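# Place every flower stem-down in the standing vase

## Task

Get each flower into the vase with its stem end pointing down, without tipping the vase over or visibly bending any stem, and finish by opening the grippers and pulling them away from the flowers and vase.

## Robot and tools

Robot: two six-joint arms, left_arm and right_arm, each ending in a two-finger parallel gripper. left_arm's base sits near (-0.050, +0.286, 0) m and right_arm's near (-0.022, -0.280, 0) m, both facing +x. Behind them a floor-mounted stand carries two fixed cameras. Cameras: cam_high, cam_low (fixed), cam_left_wrist, cam_right_wrist (on the wrists), all 896x504. Arm names do not match left and right in the pictures.

Frames: the scene frame has its origin at table-top height halfway between the two nominal bases, +x forward over the table, +y toward left_arm, +z up. Reported positions (metres) and quaternions (wxyz) use this frame. Commanded offsets instead run along each arm's own Hand target axes: the gripper's +z is the direction the fingers point, and its y axis is the direction the fingers open and close. end_effector_position is the point between the pads, roughly 1 cm short of the fingertips.

The 14-number row used by every motion call: left_arm dx, dy, dz, rx, ry, rz, opening, then the same seven for right_arm. Always give all 14, each in [-1, 1]. The six pose numbers are an offset (not a pose) from that arm's Hand target as it stood when the action or move began; 1.0 equals 0.6 m for dx/dy/dz and 180 degrees for rx/ry/rz, and rx, ry, rz form a single rotation vector. Repeating the same offset in a new call moves the arm further. Six zeros re-request the current Hand target. opening is absolute: +1 fully open (0.094 m), -1 shut. A 0 in the opening slot is a real command, so resend the present opening for a gripper you want unchanged.

execute_actions(actions, cameras): actions is a list of actions; each action is a list of 1 to 15 rows, one per 1/30 s step, with the final row held for the remaining steps. Every row in an action is measured from the action's starting Hand target. With an empty list it returns images and fuller state. cameras: list of names, ["all"], or [].

move(target, speed, blend, opening_speed, grip_force, blocking, cameras): target is one row or up to 15 rows, all offsets from the same starting Hand targets. Grippers travel in straight lines, no obstacle avoidance, for at most 10 s. speed: m/s, 0.002 to 2.9, default 0.25 (turning up to twice that in rad/s); one value or one per target. blend: corner rounding in metres for lists; 0 stops at each waypoint. opening_speed: rate of opening change per second on the -1..+1 scale, at least 0.2; use it for gentle closing on stems. grip_force: newtons per pad, 10 to 50, stays set until changed; lower values close slowly. blocking=false returns after about 0.5 s while the move continues. The result adds a move: line giving the ending (done, off_target, moving, held, fault) and any limits (paced = pose clipped, held = steps withheld). done means within 10 mm and 2 degrees; it says nothing about contact.

wait(seconds 0 to 10): let the scene run on the last commands. stop(): brake a running move. zoom_image(camera, region [x0, y0, x1, y1] in pixels, at most 504 wide and high): closer look at the newest image from that camera. read_manual(section="licences"): licence texts only. finished_scene(scene): ends the current scene irreversibly; pass that scene's number and call nothing else in that reply.

Results: end_effector_position and quat per arm; Hand target (last commanded pose, after orientation is clipped to within 40 degrees of the measured one; next offsets count from here); Tool commands; Joint positions (last value per arm = finger opening in m); grip_measured (opening on the -1..+1 scale, reads a bit wide when empty, narrower than the object under squeeze); grip_effort_nm (gripper motor effort, negative = closing, has offset and friction, not a pad force); joint torques and velocities; motor temperatures; step readings of position for action calls.

Practical points: arms sag and lag under friction and weight, especially when stretched out, so check position and tilt after each move and send the remaining gap as a further offset or rotate back. Tiny moves may not happen or may go sideways. Keep paths away from an arm's own base; go around it. To release, command an opening well above grip_measured. To stop pushing on something, command the target back past the gripper.

Avoid: fast contacts and targets set far beyond a contact point; any touch or squeeze between the two arms (never close one gripper on the other's fingers), including their wrist cameras; strain on a camera cable; dropping or releasing a moving flower; knocking the vase over; crushing or kinking stems (close slowly, reduce grip_force); anything ending up off the table. Loose objects may occasionally get nudged by outside pushes. Motors heat when holding loads, reaching far or pressing against unreachable poses: a MOTOR HOT line appears at 75 °C, an over-temperature fault at 90 °C folds that arm and disables it, and at 100 °C it goes limp.

Each tool is called after "Request:" in YAML: its name, and indented under it one key for each argument.

## Session

Request:
execute_actions:
  actions: []

Scene clock: 0.00 s.
left_arm: end_effector_position=(+0.3391, +0.2789, +0.0650) grip_measured=+1.000 grip_effort_nm=n/a end_effector_quat_wxyz=(+0.533, +0.001, +0.844, +0.060) | right_arm: end_effector_position=(+0.3622, -0.3184, +0.0835) grip_measured=+1.000 grip_effort_nm=n/a end_effector_quat_wxyz=(+0.567, +0.099, +0.809, -0.121)
Joint positions: left_arm=[-0.059 1.579 0.38 0.751 -0.195 0.021 0.094] | right_arm=[0.038 1.579 0.347 0.872 0.376 0.048 0.094]
Joint velocities: within noise
Joint torques (N m): no reading
Motor temperatures (°C): left_arm=[35 45 44 46 34 32 32] | right_arm=[33 40 39 44 33 34 33]
Heat: left arm: 46 °C; right arm: 44 °C.
Hand target: left_arm +0.3419, +0.2786, +0.0705; +0.539, +0.000, +0.840, +0.060 | right_arm +0.3655, -0.3182, +0.0910; +0.576, +0.101, +0.802, -0.120
Tool commands: left_gripper/opening=+1.0 right_gripper/opening=+1.0

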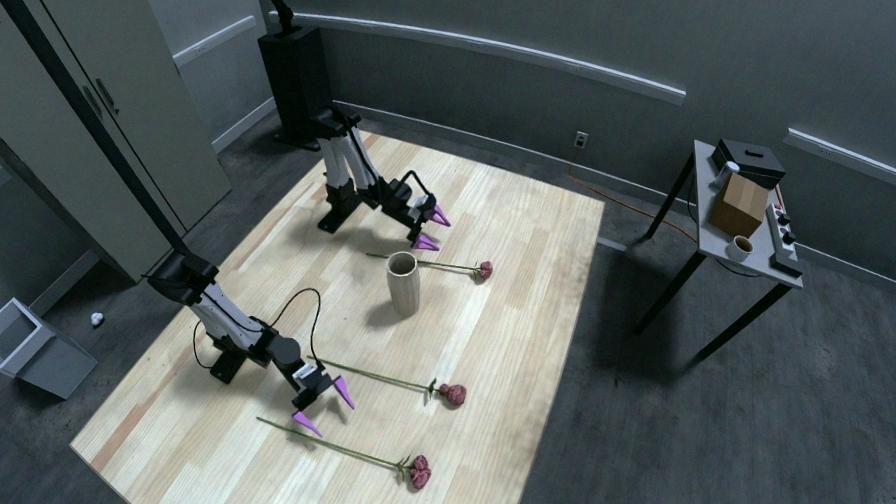

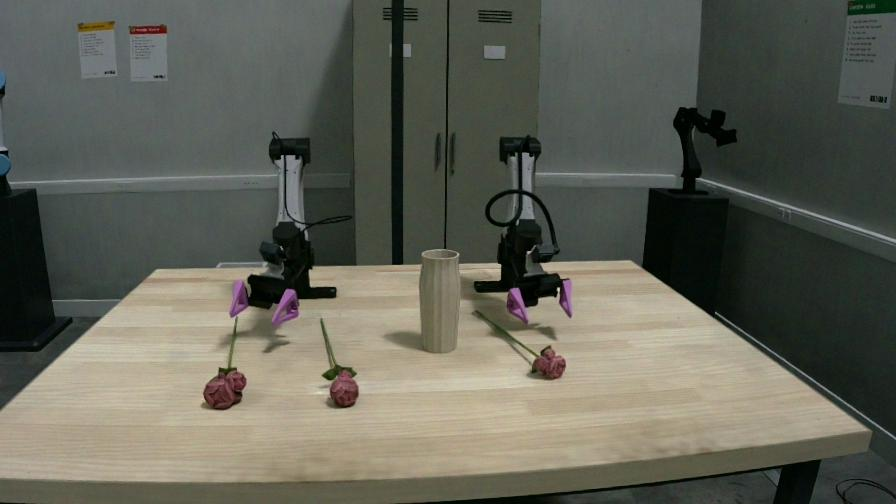

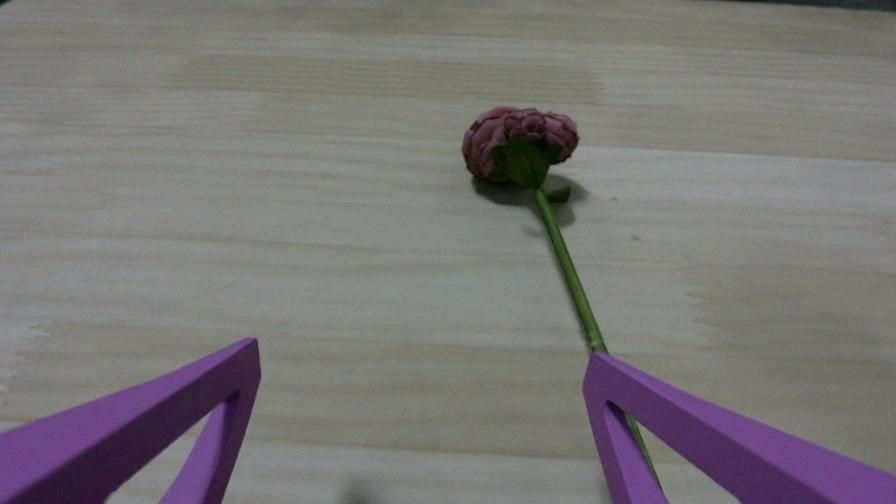

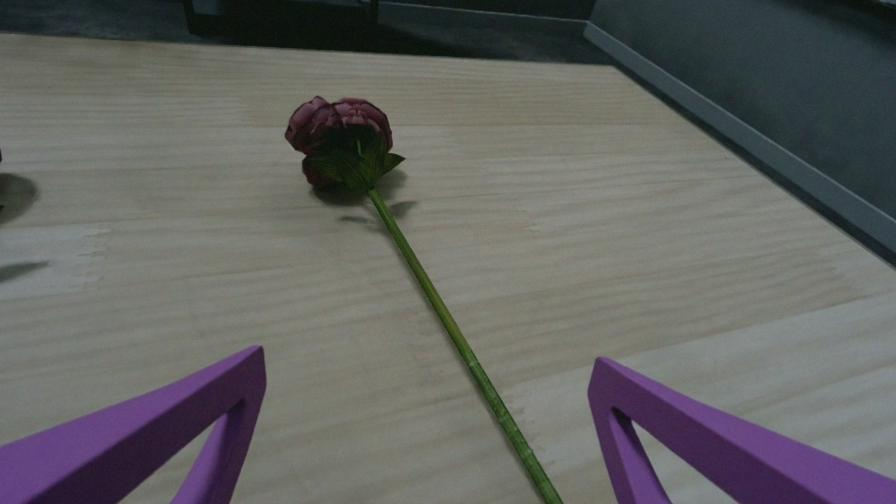

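Request:
move:
  target: [-0.1078,-0.1092,0.0105,0.0064,0.3654,-0.0528,0,-0.0588,-0.0607,0.0393,-0.115,0.3865,-0.1149,0]
  speed: 0.4
  cameras: ["all"]

Scene clock: 43.07 s.
left_arm: end_effector_position=(+0.3762, +0.2121, +0.1193) grip_measured=+0.002 grip_effort_nm=-0.11 end_effector_quat_wxyz=(+0.000, -0.087, +0.996, +0.004) | right_arm: end_effector_position=(+0.3826, -0.3586, +0.1181) grip_measured=+0.002 grip_effort_nm=-0.10 end_effector_quat_wxyz=(-0.002, -0.081, +0.997, -0.002)
Joint positions: left_arm=[-0.129 2.247 2.197 -1.523 -0.009 -0.348 0.047] | right_arm=[-0.218 2.142 2.024 -1.456 0.006 -0.352 0.047]
Joint torques (N m): left_arm=[0.44 -9.32 8.32 0.24 0.11 -0.21] | right_arm=[-0.54 -8.03 11.22 0.3 -0.15 -0.12]
Motor temperatures (°C): left_arm=[35 47 47 51 34 32 31] | right_arm=[33 43 42 48 33 34 32]
Heat: left arm: 51 °C; right arm: 48 °C.
Hand target: left_arm +0.3788, +0.2098, +0.1199; +0.000, -0.093, +0.996, +0.000 | right_arm +0.3869, -0.3609, +0.1199; +0.000, -0.084, +0.996, +0.000
Off the commanded pose: left_arm 0.003 m, 1 deg | right_arm 0.005 m, 1 deg.
move: done
camera_calibration:
cam_left_wrist: T_world_to_cam=[[0.258794, -0.964616, 0.0504148, 0.0955251], [-0.886308, -0.216387, 0.409431, 0.366818], [-0.384035, -0.150642, -0.910947, 0.404533], [0, 0, 0, 1]] pos_world=[0.455747, 0.232459, 0.213506]
cam_right_wrist: T_world_to_cam=[[0.218903, -0.975215, 0.0322121, -0.43732], [-0.88458, -0.184409, 0.428383, 0.254131], [-0.411825, -0.122269, -0.903023, 0.338583], [0, 0, 0, 1]] pos_world=[0.459967, -0.338219, 0.210969]

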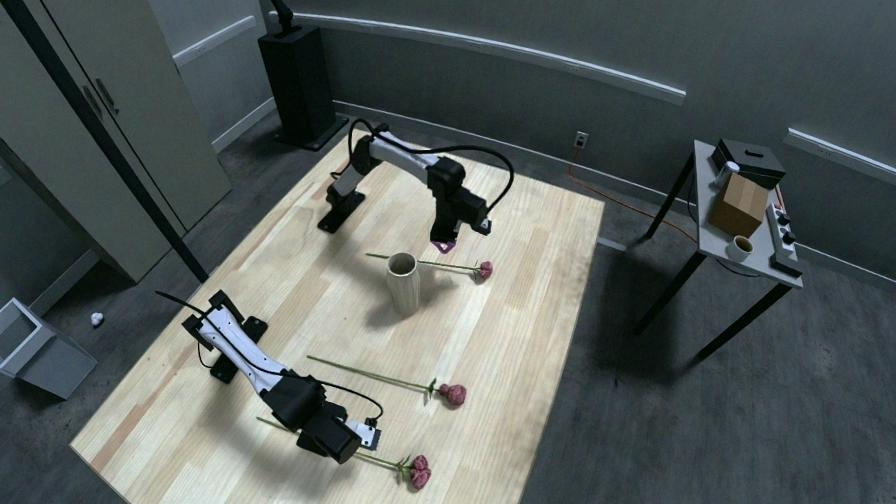

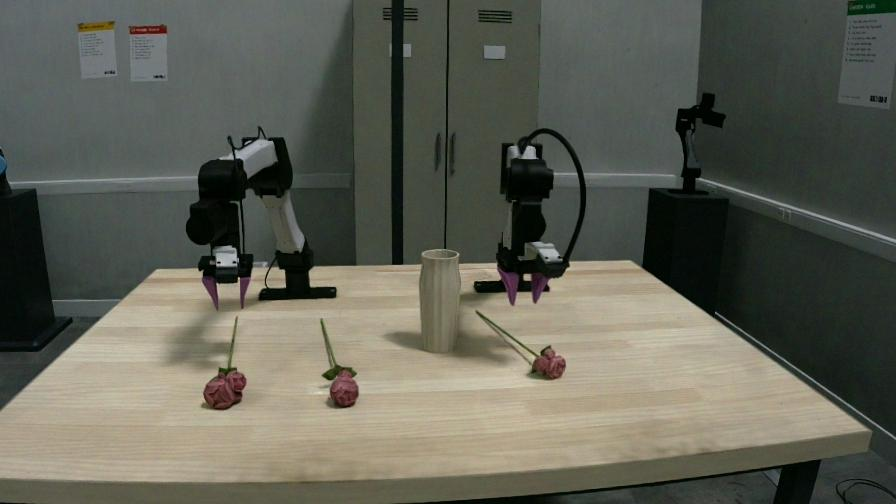

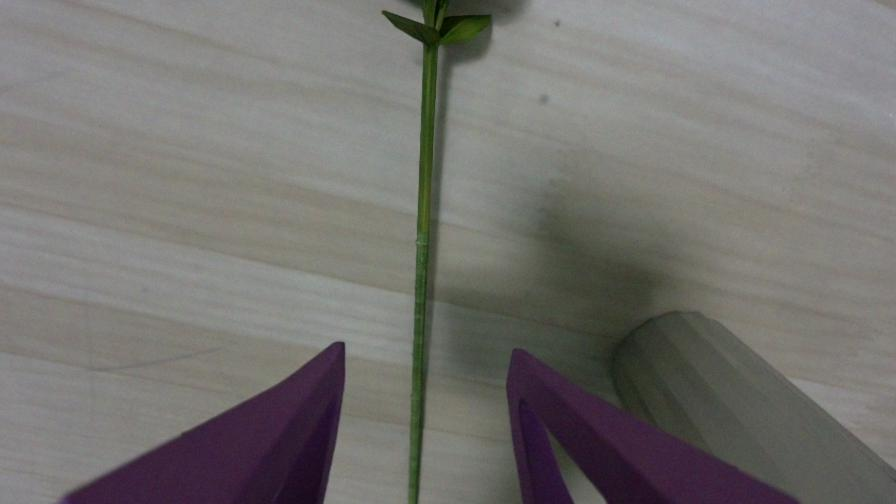

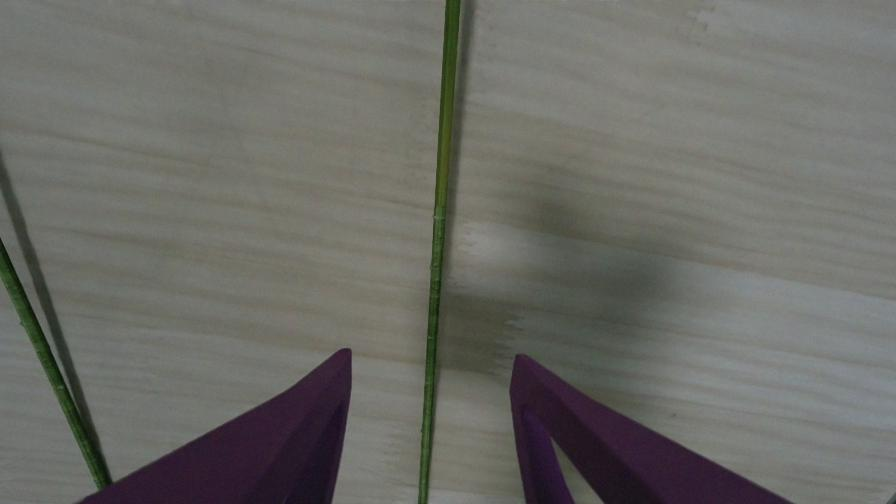

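Request:
move:
  target: [0,0,0.163,0,0,0,0,0,0,0.163,0,0,0,0]
  speed: 0.2
  cameras: ["all"]

Scene clock: 49.77 s.
left_arm: end_effector_position=(+0.3777, +0.2115, +0.0255) grip_measured=+0.002 grip_effort_nm=-0.11 end_effector_quat_wxyz=(+0.000, -0.087, +0.996, +0.004) | right_arm: end_effector_position=(+0.3872, -0.3595, +0.0281) grip_measured=+0.002 grip_effort_nm=-0.10 end_effector_quat_wxyz=(+0.001, -0.081, +0.997, -0.003)
Joint positions: left_arm=[-0.129 2.252 1.833 -1.154 -0.007 -0.348 0.047] | right_arm=[-0.218 2.175 1.716 -1.108 0.006 -0.352 0.047]
Joint torques (N m): left_arm=[0.24 -9.81 6.08 0.5 0.1 -0.2] | right_arm=[-0.53 -8.95 6.71 0.57 -0.15 -0.11]
Heat: left arm: 49 °C; right arm: 47 °C.
Hand target: left_arm +0.3790, +0.2097, +0.0222; +0.001, -0.092, +0.996, +0.000 | right_arm +0.3869, -0.3609, +0.0221; +0.000, -0.084, +0.996, +0.000
Off the commanded pose: left_arm 0.004 m, 1 deg | right_arm 0.006 m, 1 deg.
move: done
camera_calibration:
cam_left_wrist: T_world_to_cam=[[0.25889, -0.964516, 0.0518106, 0.0991556], [-0.885846, -0.215708, 0.410789, 0.405954], [-0.385036, -0.152245, -0.910257, 0.320245], [0, 0, 0, 1]] pos_world=[0.457248, 0.23196, 0.119607]
cam_right_wrist: T_world_to_cam=[[0.218977, -0.975096, 0.0351541, -0.436328], [-0.88757, -0.184097, 0.42229, 0.298037], [-0.405301, -0.123674, -0.905779, 0.256102], [0, 0, 0, 1]] pos_world=[0.463872, -0.338921, 0.121452]

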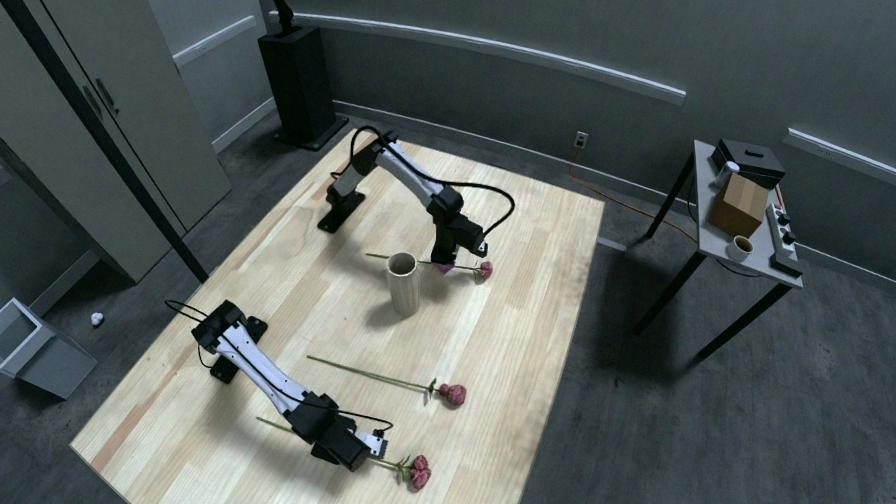

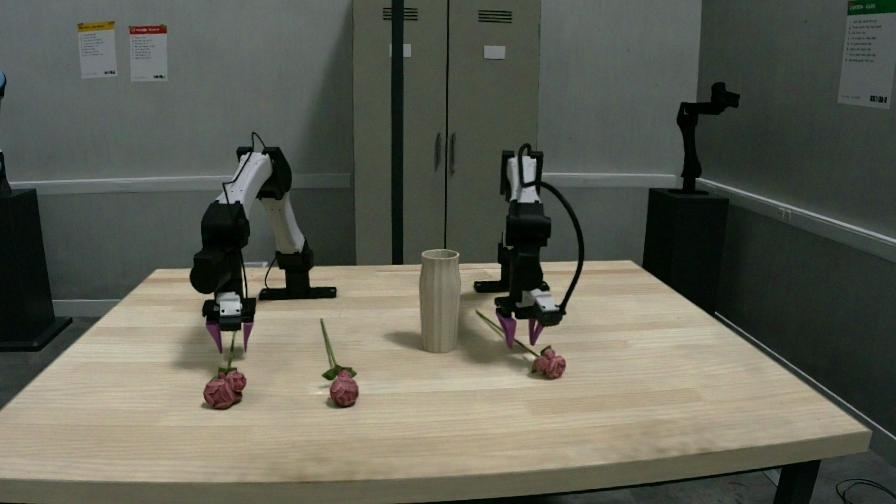

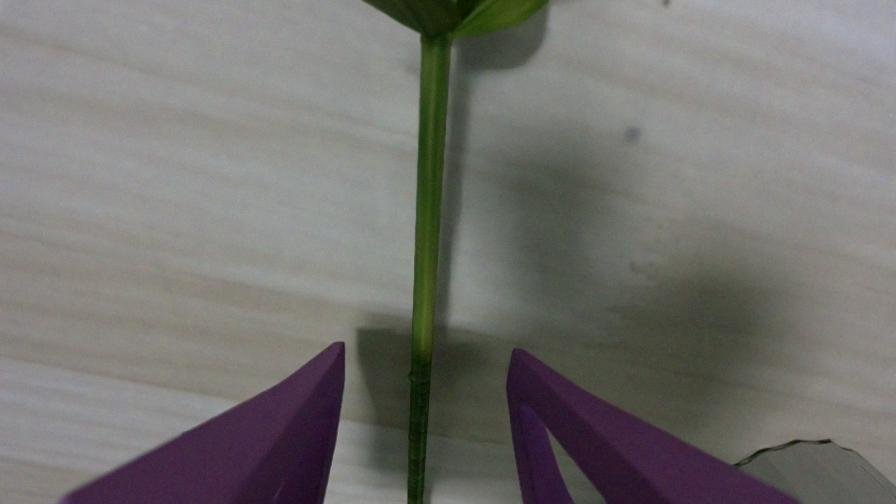

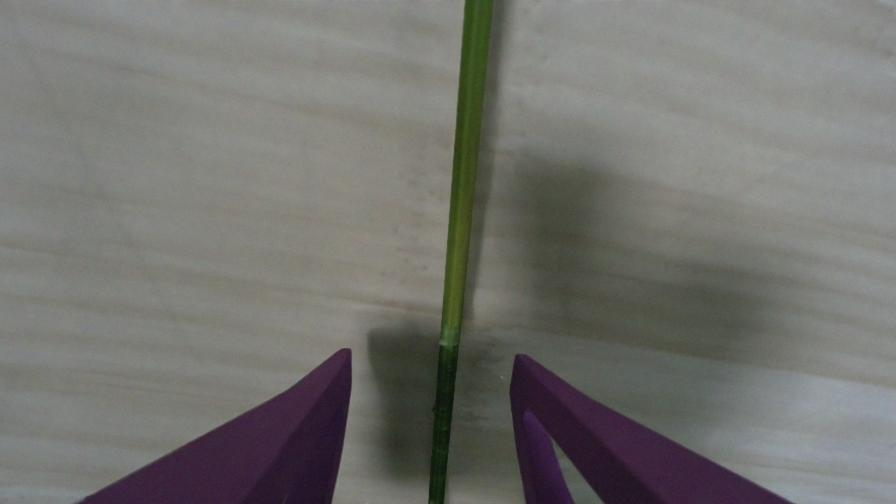

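Request:
move:
  target:
    - [0,0,0.020,0,0,0,0,0,0,0.025,0,0,0,0]
    - [0,0,0.020,0,0,0,-1,0,0,0.025,0,0,0,-1]
  speed: 0.08
  grip_force: 25
  cameras: ["cam_left_wrist","cam_right_wrist"]

Scene clock: 57.30 s.
left_arm: end_effector_position=(+0.3788, +0.2113, +0.0162) grip_measured=-0.900 grip_effort_nm=-0.51 end_effector_quat_wxyz=(+0.003, -0.087, +0.996, +0.003) | right_arm: end_effector_position=(+0.3893, -0.3599, +0.0169) grip_measured=-0.879 grip_effort_nm=-0.57 end_effector_quat_wxyz=(+0.007, -0.082, +0.997, -0.005)
Joint positions: left_arm=[-0.129 2.257 1.803 -1.112 -0.007 -0.349 0.005] | right_arm=[-0.218 2.183 1.683 -1.056 0.006 -0.353 0.006]
Joint torques (N m): left_arm=[0.21 -9.4 5.9 0.49 0.05 -0.21] | right_arm=[-0.54 -8.42 6.31 0.59 -0.16 -0.11]
Heat: left arm: 51 °C; right arm: 46 °C.
Hand target: left_arm +0.3789, +0.2098, +0.0101; +0.000, -0.092, +0.996, +0.000 | right_arm +0.3869, -0.3609, +0.0071; +0.000, -0.084, +0.996, +0.000
Off the commanded pose: left_arm 0.006 m, 1 deg | right_arm 0.010 m, 1 deg.
grip_force (N): 25, 25
move: done
camera_calibration:
cam_left_wrist: T_world_to_cam=[[0.259178, -0.96427, 0.0548656, 0.0989567], [-0.888599, -0.21581, 0.404744, 0.411959], [-0.378442, -0.153654, -0.912783, 0.31002], [0, 0, 0, 1]] pos_world=[0.457744, 0.231962, 0.110814]
cam_right_wrist: T_world_to_cam=[[0.219692, -0.974761, 0.0396973, -0.437033], [-0.892028, -0.184237, 0.412727, 0.306451], [-0.394996, -0.126084, -0.909989, 0.242044], [0, 0, 0, 1]] pos_world=[0.464982, -0.339025, 0.111126]
Images, in order (width x height): cam_left_wrist 896x504, cam_right_wrist 896x504.

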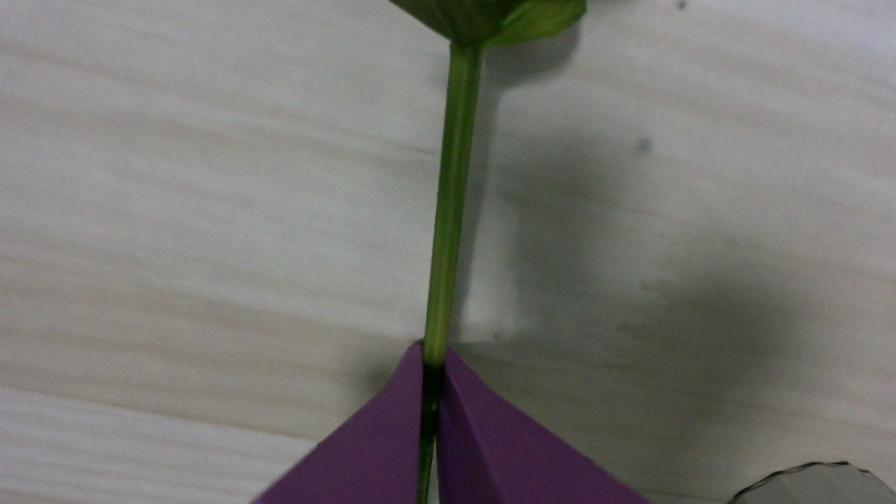

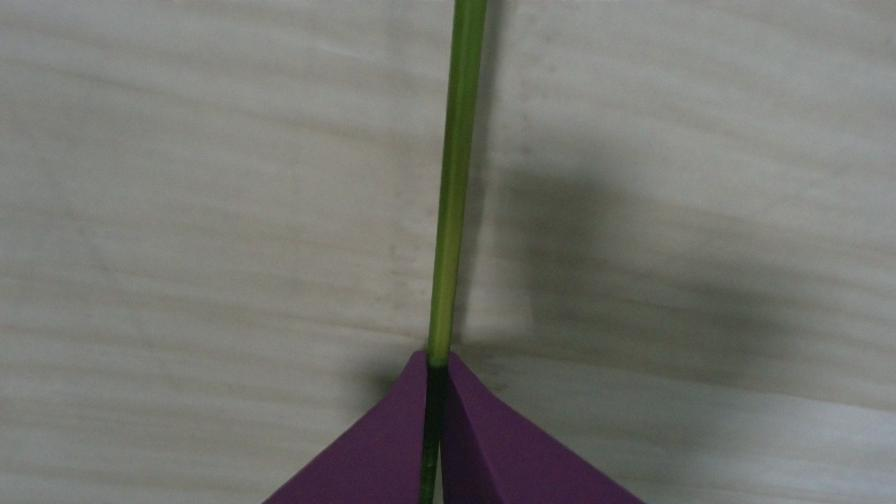

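Request:
move:
  target:
    - [0,0,-0.1167,0,0,0,-1,0,0,-0.125,0,0,0,-1]
    - [0,0,-0.7167,0.1808,-0.4759,0.1808,-1,0.019,0.0877,-0.7333,-0.1454,-0.4845,-0.1454,-1]
    - [0.1326,-0.2465,-0.7917,0.1808,-0.4759,0.1808,-1,0.019,0.0877,-0.7333,-0.1454,-0.4845,-0.1454,-1]
  speed: [0.2,0.4,0.3]
  blend: [0.03,0.03,0]
  cameras: ["all"]

Scene clock: 78.70 s.
left_arm: end_effector_position=(+0.3282, +0.0495, +0.4711) grip_measured=-0.902 grip_effort_nm=-0.58 end_effector_quat_wxyz=(+0.669, +0.194, +0.692, -0.190) | right_arm: end_effector_position=(+0.3752, -0.3170, +0.4380) grip_measured=-0.879 grip_effort_nm=-0.58 end_effector_quat_wxyz=(+0.649, -0.251, +0.666, +0.267)
Joint positions: left_arm=[-0.518 1.378 1.574 -0.229 -0.013 -0.005 0.005] | right_arm=[-0.551 1.476 1.507 -0.079 -1.273 -0.016 0.006]
Joint torques (N m): left_arm=[-0.46 -4.42 9.88 2.12 -0.21 0.04] | right_arm=[0.27 -7.56 7.24 1.73 -0.07 0.1]
Motor temperatures (°C): left_arm=[35 54 47 48 34 32 32] | right_arm=[32 48 42 44 33 34 32]
Heat: left arm: 54 °C; right arm: 48 °C.
Hand target: left_arm +0.3275, +0.0498, +0.4852; +0.682, +0.189, +0.681, -0.189 | right_arm +0.3669, -0.3111, +0.4471; +0.658, -0.259, +0.658, +0.260
Off the commanded pose: left_arm 0.014 m, 2 deg | right_arm 0.014 m, 2 deg.
grip_force (N): 25, 25
move: off_target (left_arm, right_arm)
camera_calibration:
cam_left_wrist: T_world_to_cam=[[-0.567545, -0.817887, 0.0946206, 0.176479], [-0.407344, 0.179058, -0.895549, 0.583046], [0.715516, -0.546808, -0.434785, 0.116428], [0, 0, 0, 1]] pos_world=[0.254355, 0.103605, 0.556069]
cam_right_wrist: T_world_to_cam=[[0.661324, -0.749543, 0.0289284, -0.498489], [-0.309245, -0.307578, -0.899869, 0.445137], [0.683388, 0.586158, -0.435201, 0.238201], [0, 0, 0, 1]] pos_world=[0.304535, -0.376348, 0.518651]

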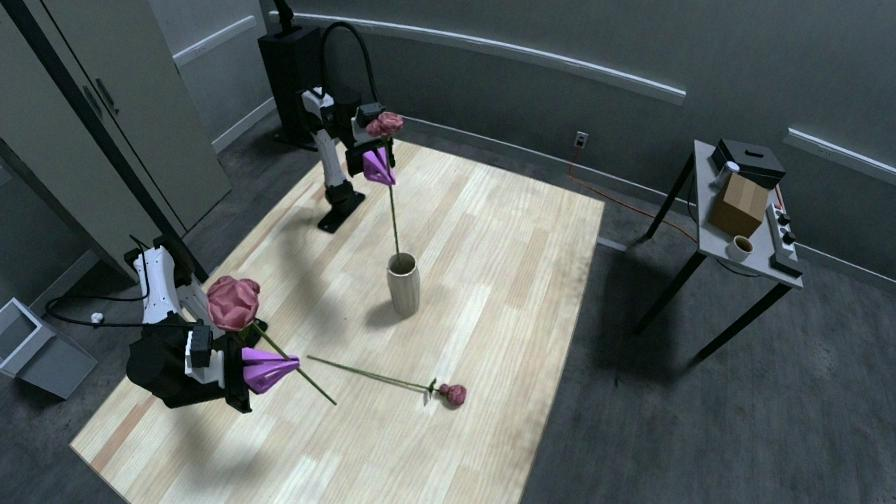

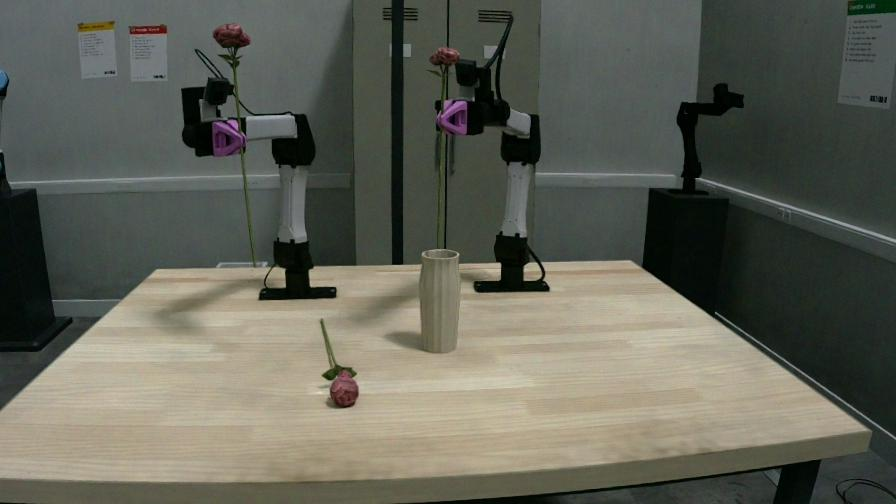

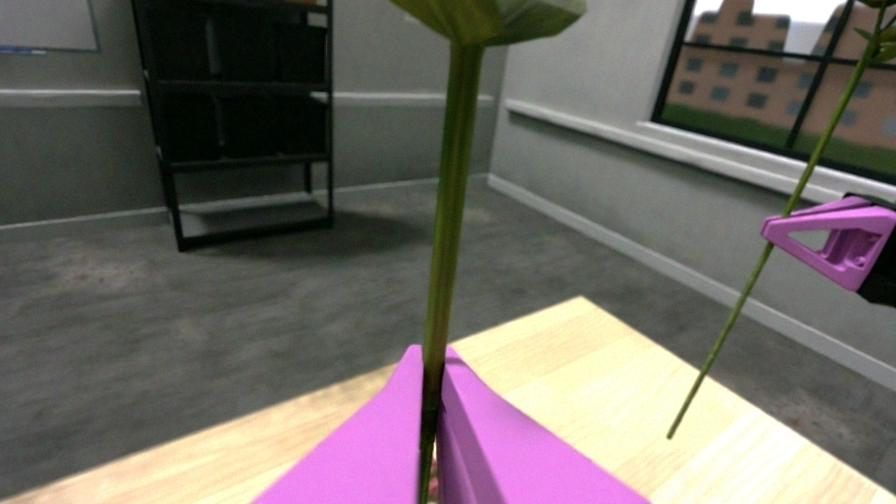

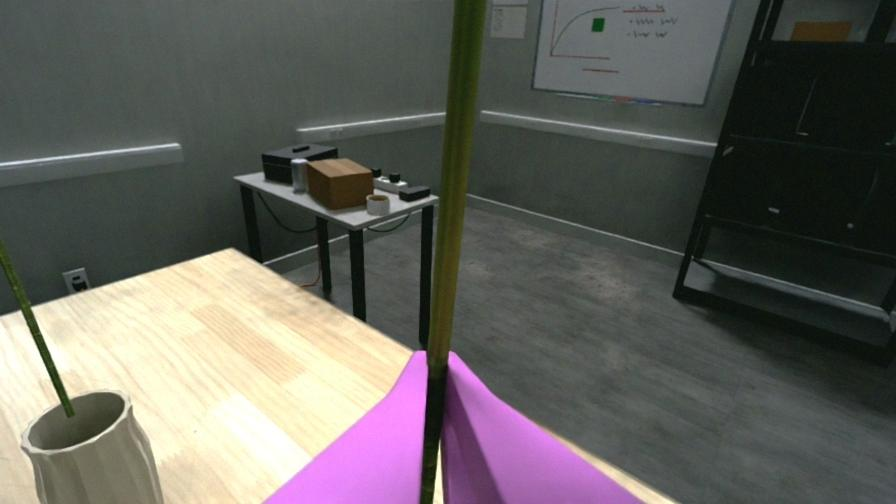

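Request:
move:
  target: [0.1,0.0069,0.0114,0,0,0,-1,0,0,0,0,0,0,-1]
  speed: 0.2
  cameras: ["all"]

Request:
zoom_image:
  camera: "cam_right_wrist"
  region: [0, 300, 250, 504]

Request:
zoom_image:
  camera: "cam_high"
  region: [340, 180, 480, 340]

Scene clock: 85.00 s.
left_arm: end_effector_position=(+0.3372, +0.0439, +0.4093) grip_measured=-0.902 grip_effort_nm=-0.58 end_effector_quat_wxyz=(+0.663, +0.195, +0.697, -0.189) | right_arm: end_effector_position=(+0.3753, -0.3170, +0.4383) grip_measured=-0.879 grip_effort_nm=-0.58 end_effector_quat_wxyz=(+0.650, -0.251, +0.666, +0.267)
Joint positions: left_arm=[-0.518 1.347 1.309 -0.01 -0.014 -0.005 0.005] | right_arm=[-0.551 1.476 1.507 -0.077 -1.273 -0.015 0.006]
Joint torques (N m): left_arm=[1.2 -6.16 7.86 2.31 0.07 -0.02] | right_arm=[0.29 -7.54 7.19 1.73 -0.07 0.1]
Heat: left arm: 53 °C; right arm: 48 °C.
Hand target: left_arm +0.3355, +0.0498, +0.4251; +0.682, +0.189, +0.681, -0.189 | right_arm +0.3669, -0.3111, +0.4471; +0.658, -0.259, +0.658, +0.260
Off the commanded pose: left_arm 0.017 m, 3 deg | right_arm 0.014 m, 2 deg.
grip_force (N): 25, 25
move: off_target (left_arm, right_arm)
camera_calibration:
cam_left_wrist: T_world_to_cam=[[-0.565915, -0.818936, 0.0953166, 0.182017], [-0.419462, 0.18646, -0.888417, 0.533178], [0.709784, -0.54275, -0.449032, 0.0876197], [0, 0, 0, 1]] pos_world=[0.264463, 0.0971992, 0.495679]
cam_right_wrist: T_world_to_cam=[[0.661309, -0.74953, 0.0295869, -0.498688], [-0.308474, -0.307697, -0.900092, 0.445155], [0.68375, 0.586112, -0.434693, 0.237906], [0, 0, 0, 1]] pos_world=[0.304438, -0.376248, 0.518852]

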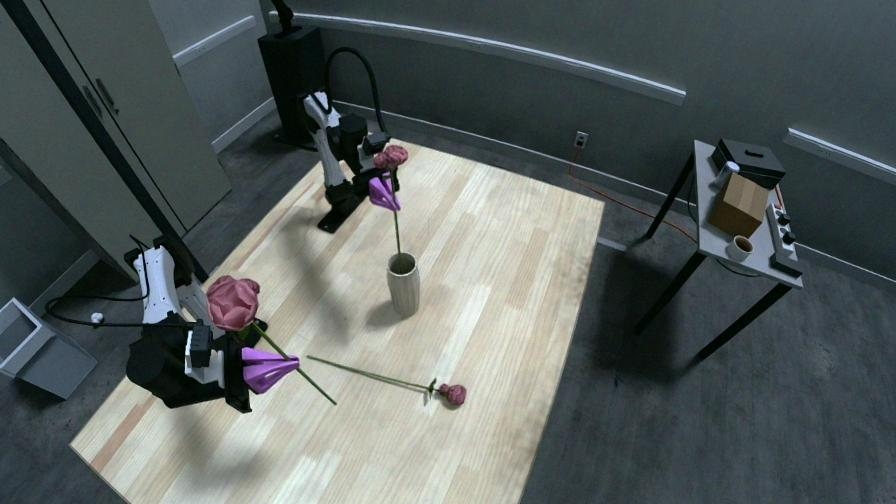

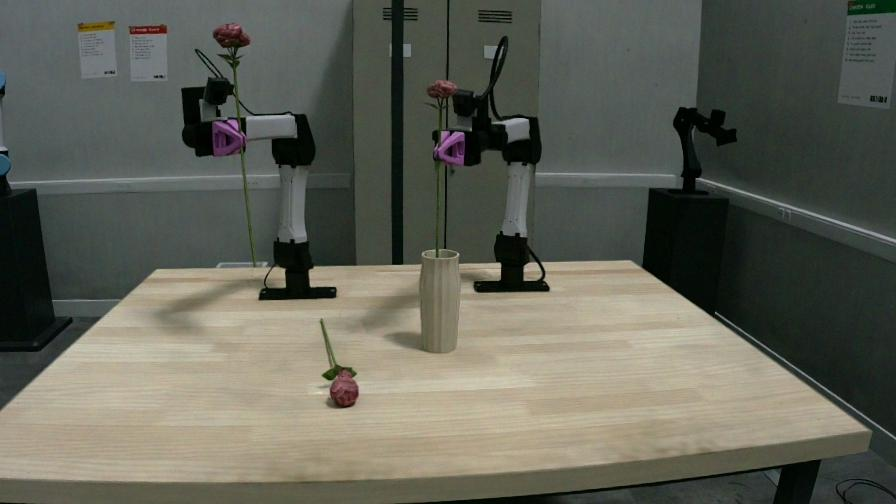

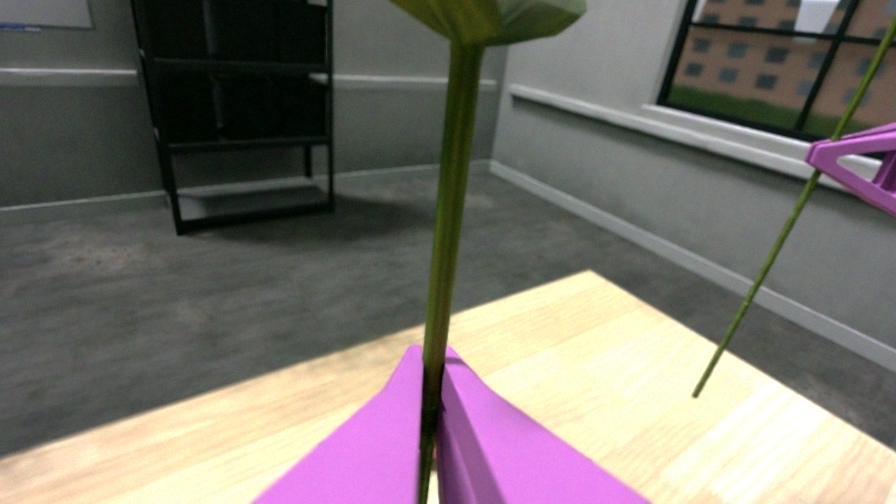

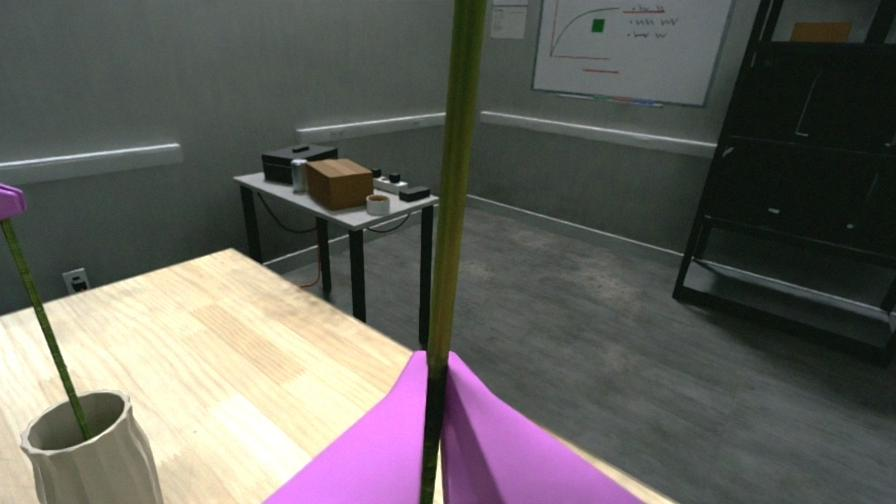

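Scaled by 2.016 from the camera's 896x504 image, which has a finer 1280x720 frame.

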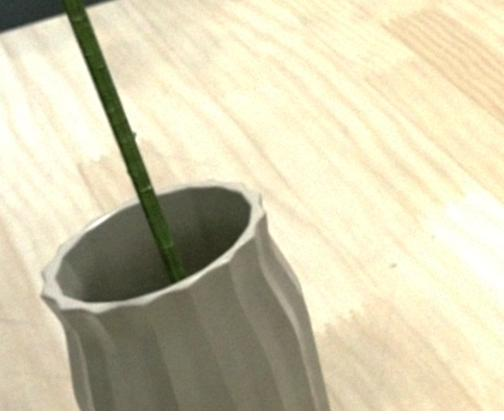

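Scaled by 3.150 from the camera's 896x504 image, which has a finer 1280x720 frame.

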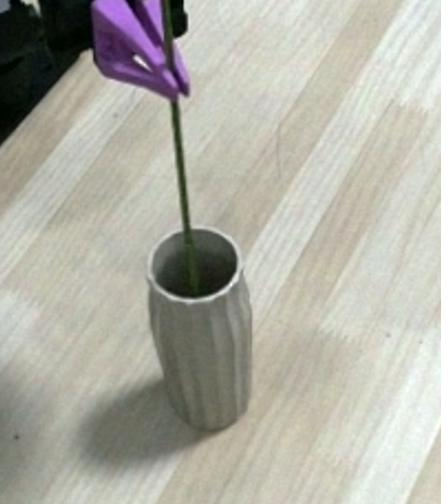

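Request:
move:
  target:
    - [0.15,0.0003,-0.008,0,0,0,-1,0,0,0,0,0,0,-1]
    - [0.2317,0.0005,-0.012,0,0,0,-0.2,0,0,0,0,0,0,-1]
    - [0.2317,0.0005,-0.272,0,0,0,-0.2,0,0,0,0,0,0,-1]
  speed: [0.25,0.15,0.25]
  blend: [0.02,0,0]
  cameras: ["all"]

Scene clock: 93.47 s.
left_arm: end_effector_position=(+0.1958, +0.1338, +0.2845) grip_measured=-0.202 grip_effort_nm=0.09 end_effector_quat_wxyz=(+0.678, +0.190, +0.683, -0.192) | right_arm: end_effector_position=(+0.3753, -0.3170, +0.4383) grip_measured=-0.879 grip_effort_nm=-0.58 end_effector_quat_wxyz=(+0.650, -0.251, +0.666, +0.267)
Joint positions: left_arm=[-0.516 0.527 0.445 0.075 -0.014 -0.005 0.037] | right_arm=[-0.551 1.476 1.507 -0.077 -1.273 -0.015 0.006]
Joint torques (N m): left_arm=[-0.55 0.05 7.95 2.14 -0.07 -0.02] | right_arm=[0.28 -7.54 7.2 1.73 -0.06 0.1]
Motor temperatures (°C): left_arm=[35 52 48 53 34 32 32] | right_arm=[32 48 42 46 33 34 32]
Heat: left arm: 53 °C; right arm: 48 °C.
Hand target: left_arm +0.1959, +0.1342, +0.2861; +0.682, +0.189, +0.681, -0.189 | right_arm +0.3669, -0.3111, +0.4471; +0.658, -0.259, +0.658, +0.260
Off the commanded pose: left_arm 0.002 m, 1 deg | right_arm 0.014 m, 2 deg.
grip_force (N): 25, 25
move: off_target (right_arm)
camera_calibration:
cam_left_wrist: T_world_to_cam=[[-0.56776, -0.817864, 0.0935246, 0.188273], [-0.387689, 0.165436, -0.906823, 0.348098], [0.726186, -0.551116, -0.411005, 0.16787], [0, 0, 0, 1]] pos_world=[0.119944, 0.18891, 0.367051]
cam_right_wrist: T_world_to_cam=[[0.661309, -0.74953, 0.0295869, -0.498688], [-0.308474, -0.307697, -0.900092, 0.445155], [0.68375, 0.586112, -0.434693, 0.237906], [0, 0, 0, 1]] pos_world=[0.304438, -0.376248, 0.518852]

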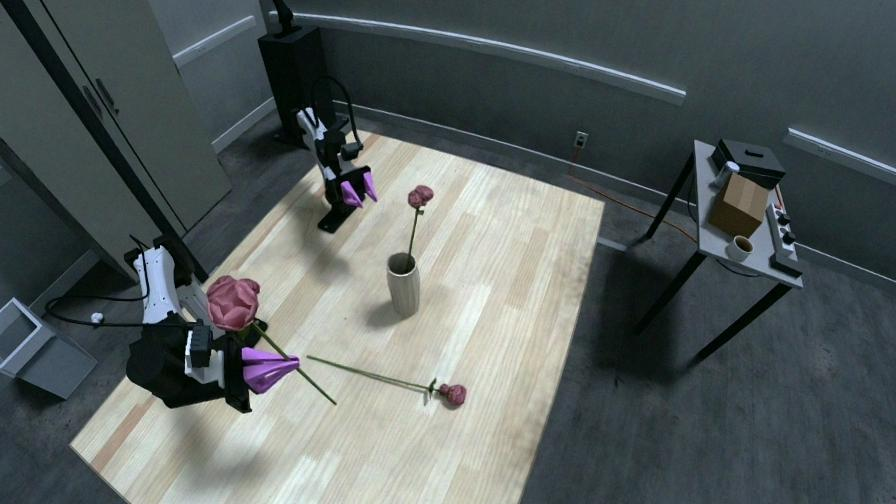

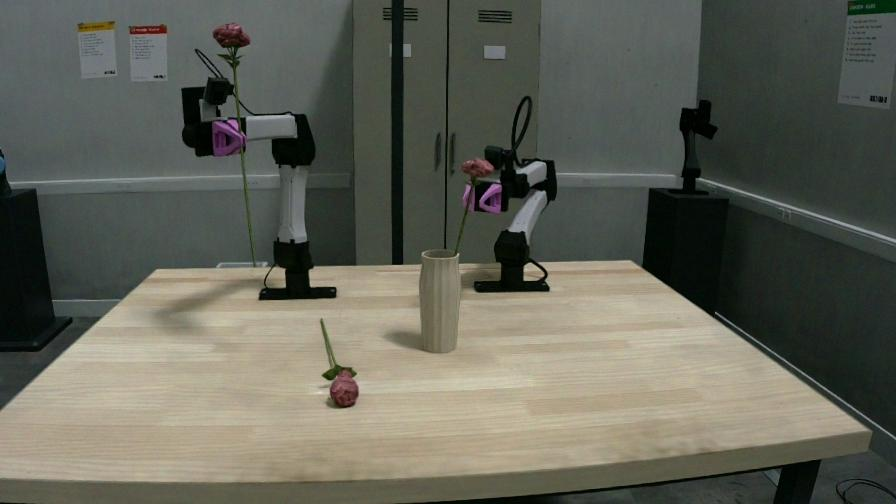

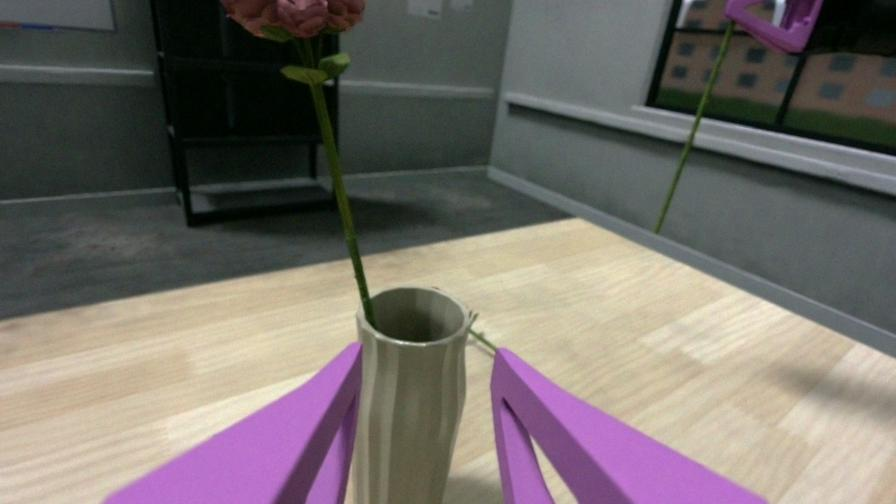

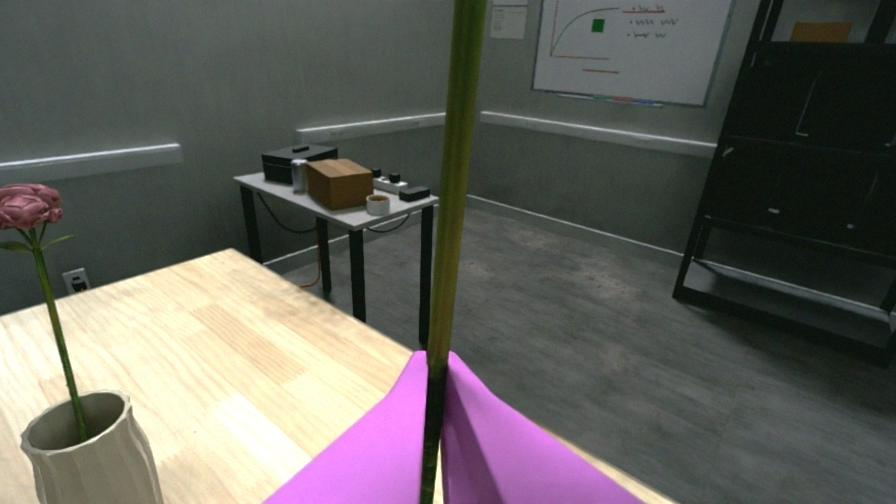

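Request:
move:
  target: [0,0,0,0,0,0,-0.2,-0.0583,0.5145,0.3547,0,0,0,-1]
  speed: 0.3
  cameras: ["all"]

Request:
zoom_image:
  camera: "cam_left_wrist"
  region: [280, 150, 560, 400]

Request:
zoom_image:
  camera: "cam_high"
  region: [340, 180, 480, 340]

Scene clock: 103.30 s.
left_arm: end_effector_position=(+0.1958, +0.1338, +0.2844) grip_measured=-0.202 grip_effort_nm=0.10 end_effector_quat_wxyz=(+0.678, +0.191, +0.683, -0.192) | right_arm: end_effector_position=(+0.3106, +0.0598, +0.4673) grip_measured=-0.879 grip_effort_nm=-0.58 end_effector_quat_wxyz=(+0.648, -0.269, +0.665, +0.257)
Joint positions: left_arm=[-0.516 0.527 0.445 0.074 -0.014 -0.005 0.037] | right_arm=[0.786 1.478 1.637 -0.189 0.053 -0.005 0.006]
Joint torques (N m): left_arm=[-0.54 0.23 7.86 2.09 -0.13 0] | right_arm=[0.32 -4.18 12.98 1.98 0.11 0.06]
Heat: left arm: 53 °C; right arm: 48 °C.
Hand target: left_arm +0.1959, +0.1342, +0.2861; +0.682, +0.189, +0.681, -0.189 | right_arm +0.3116, +0.0597, +0.4823; +0.658, -0.259, +0.658, +0.260
Off the commanded pose: left_arm 0.002 m, 1 deg | right_arm 0.015 m, 2 deg.
grip_force (N): 25, 25
move: off_target (right_arm)
camera_calibration:
cam_left_wrist: T_world_to_cam=[[-0.567753, -0.817866, 0.0935496, 0.188273], [-0.38797, 0.165617, -0.90667, 0.347951], [0.726041, -0.551059, -0.411337, 0.167957], [0, 0, 0, 1]] pos_world=[0.119944, 0.18891, 0.366951]
cam_right_wrist: T_world_to_cam=[[0.669566, -0.73984, 0.0657191, -0.194528], [-0.292912, -0.344324, -0.891988, 0.560776], [0.682557, 0.577995, -0.447256, 0.0806343], [0, 0, 0, 1]] pos_world=[0.23947, 0.0025631, 0.549054]

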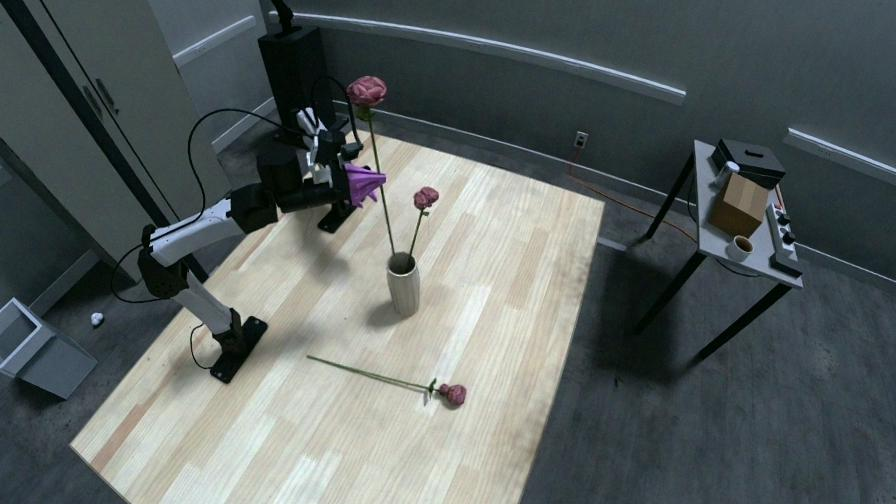

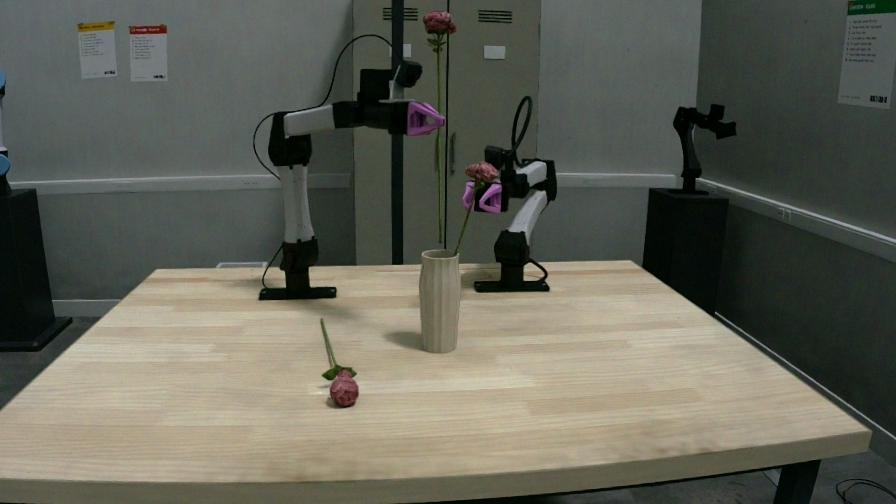

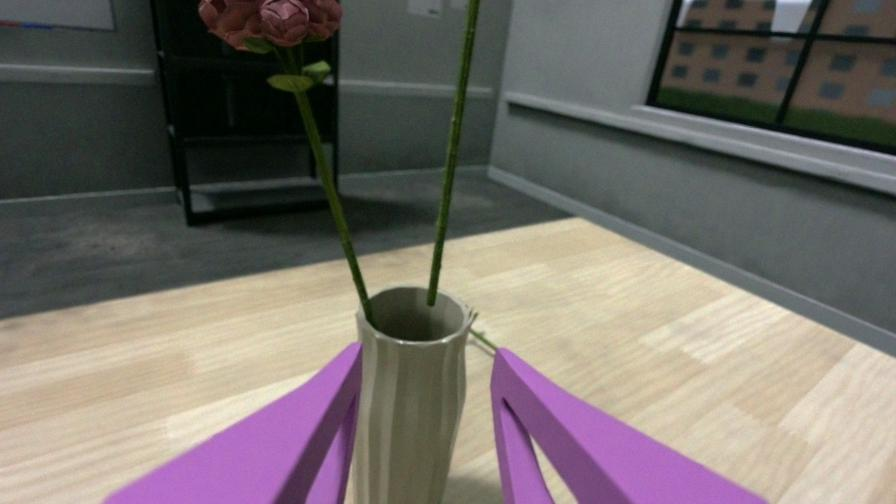

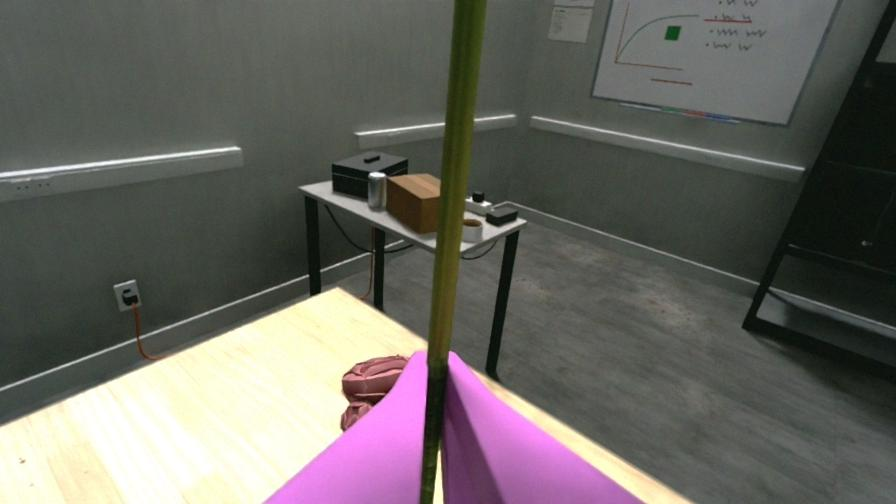

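Scaled by 1.800 from the camera's 896x504 image, which has a finer 1280x720 frame.

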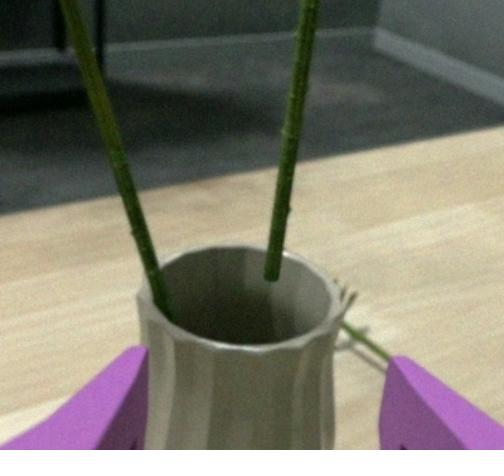

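Scaled by 3.150 from the camera's 896x504 image, which has a finer 1280x720 frame.

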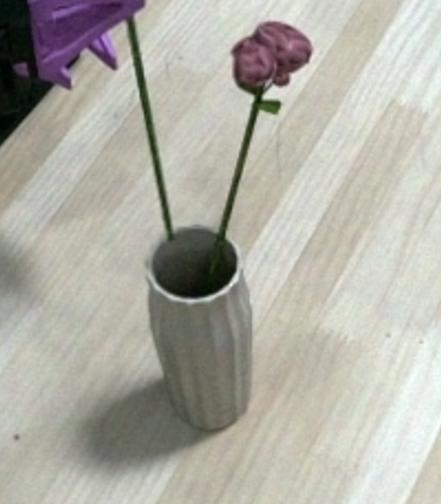

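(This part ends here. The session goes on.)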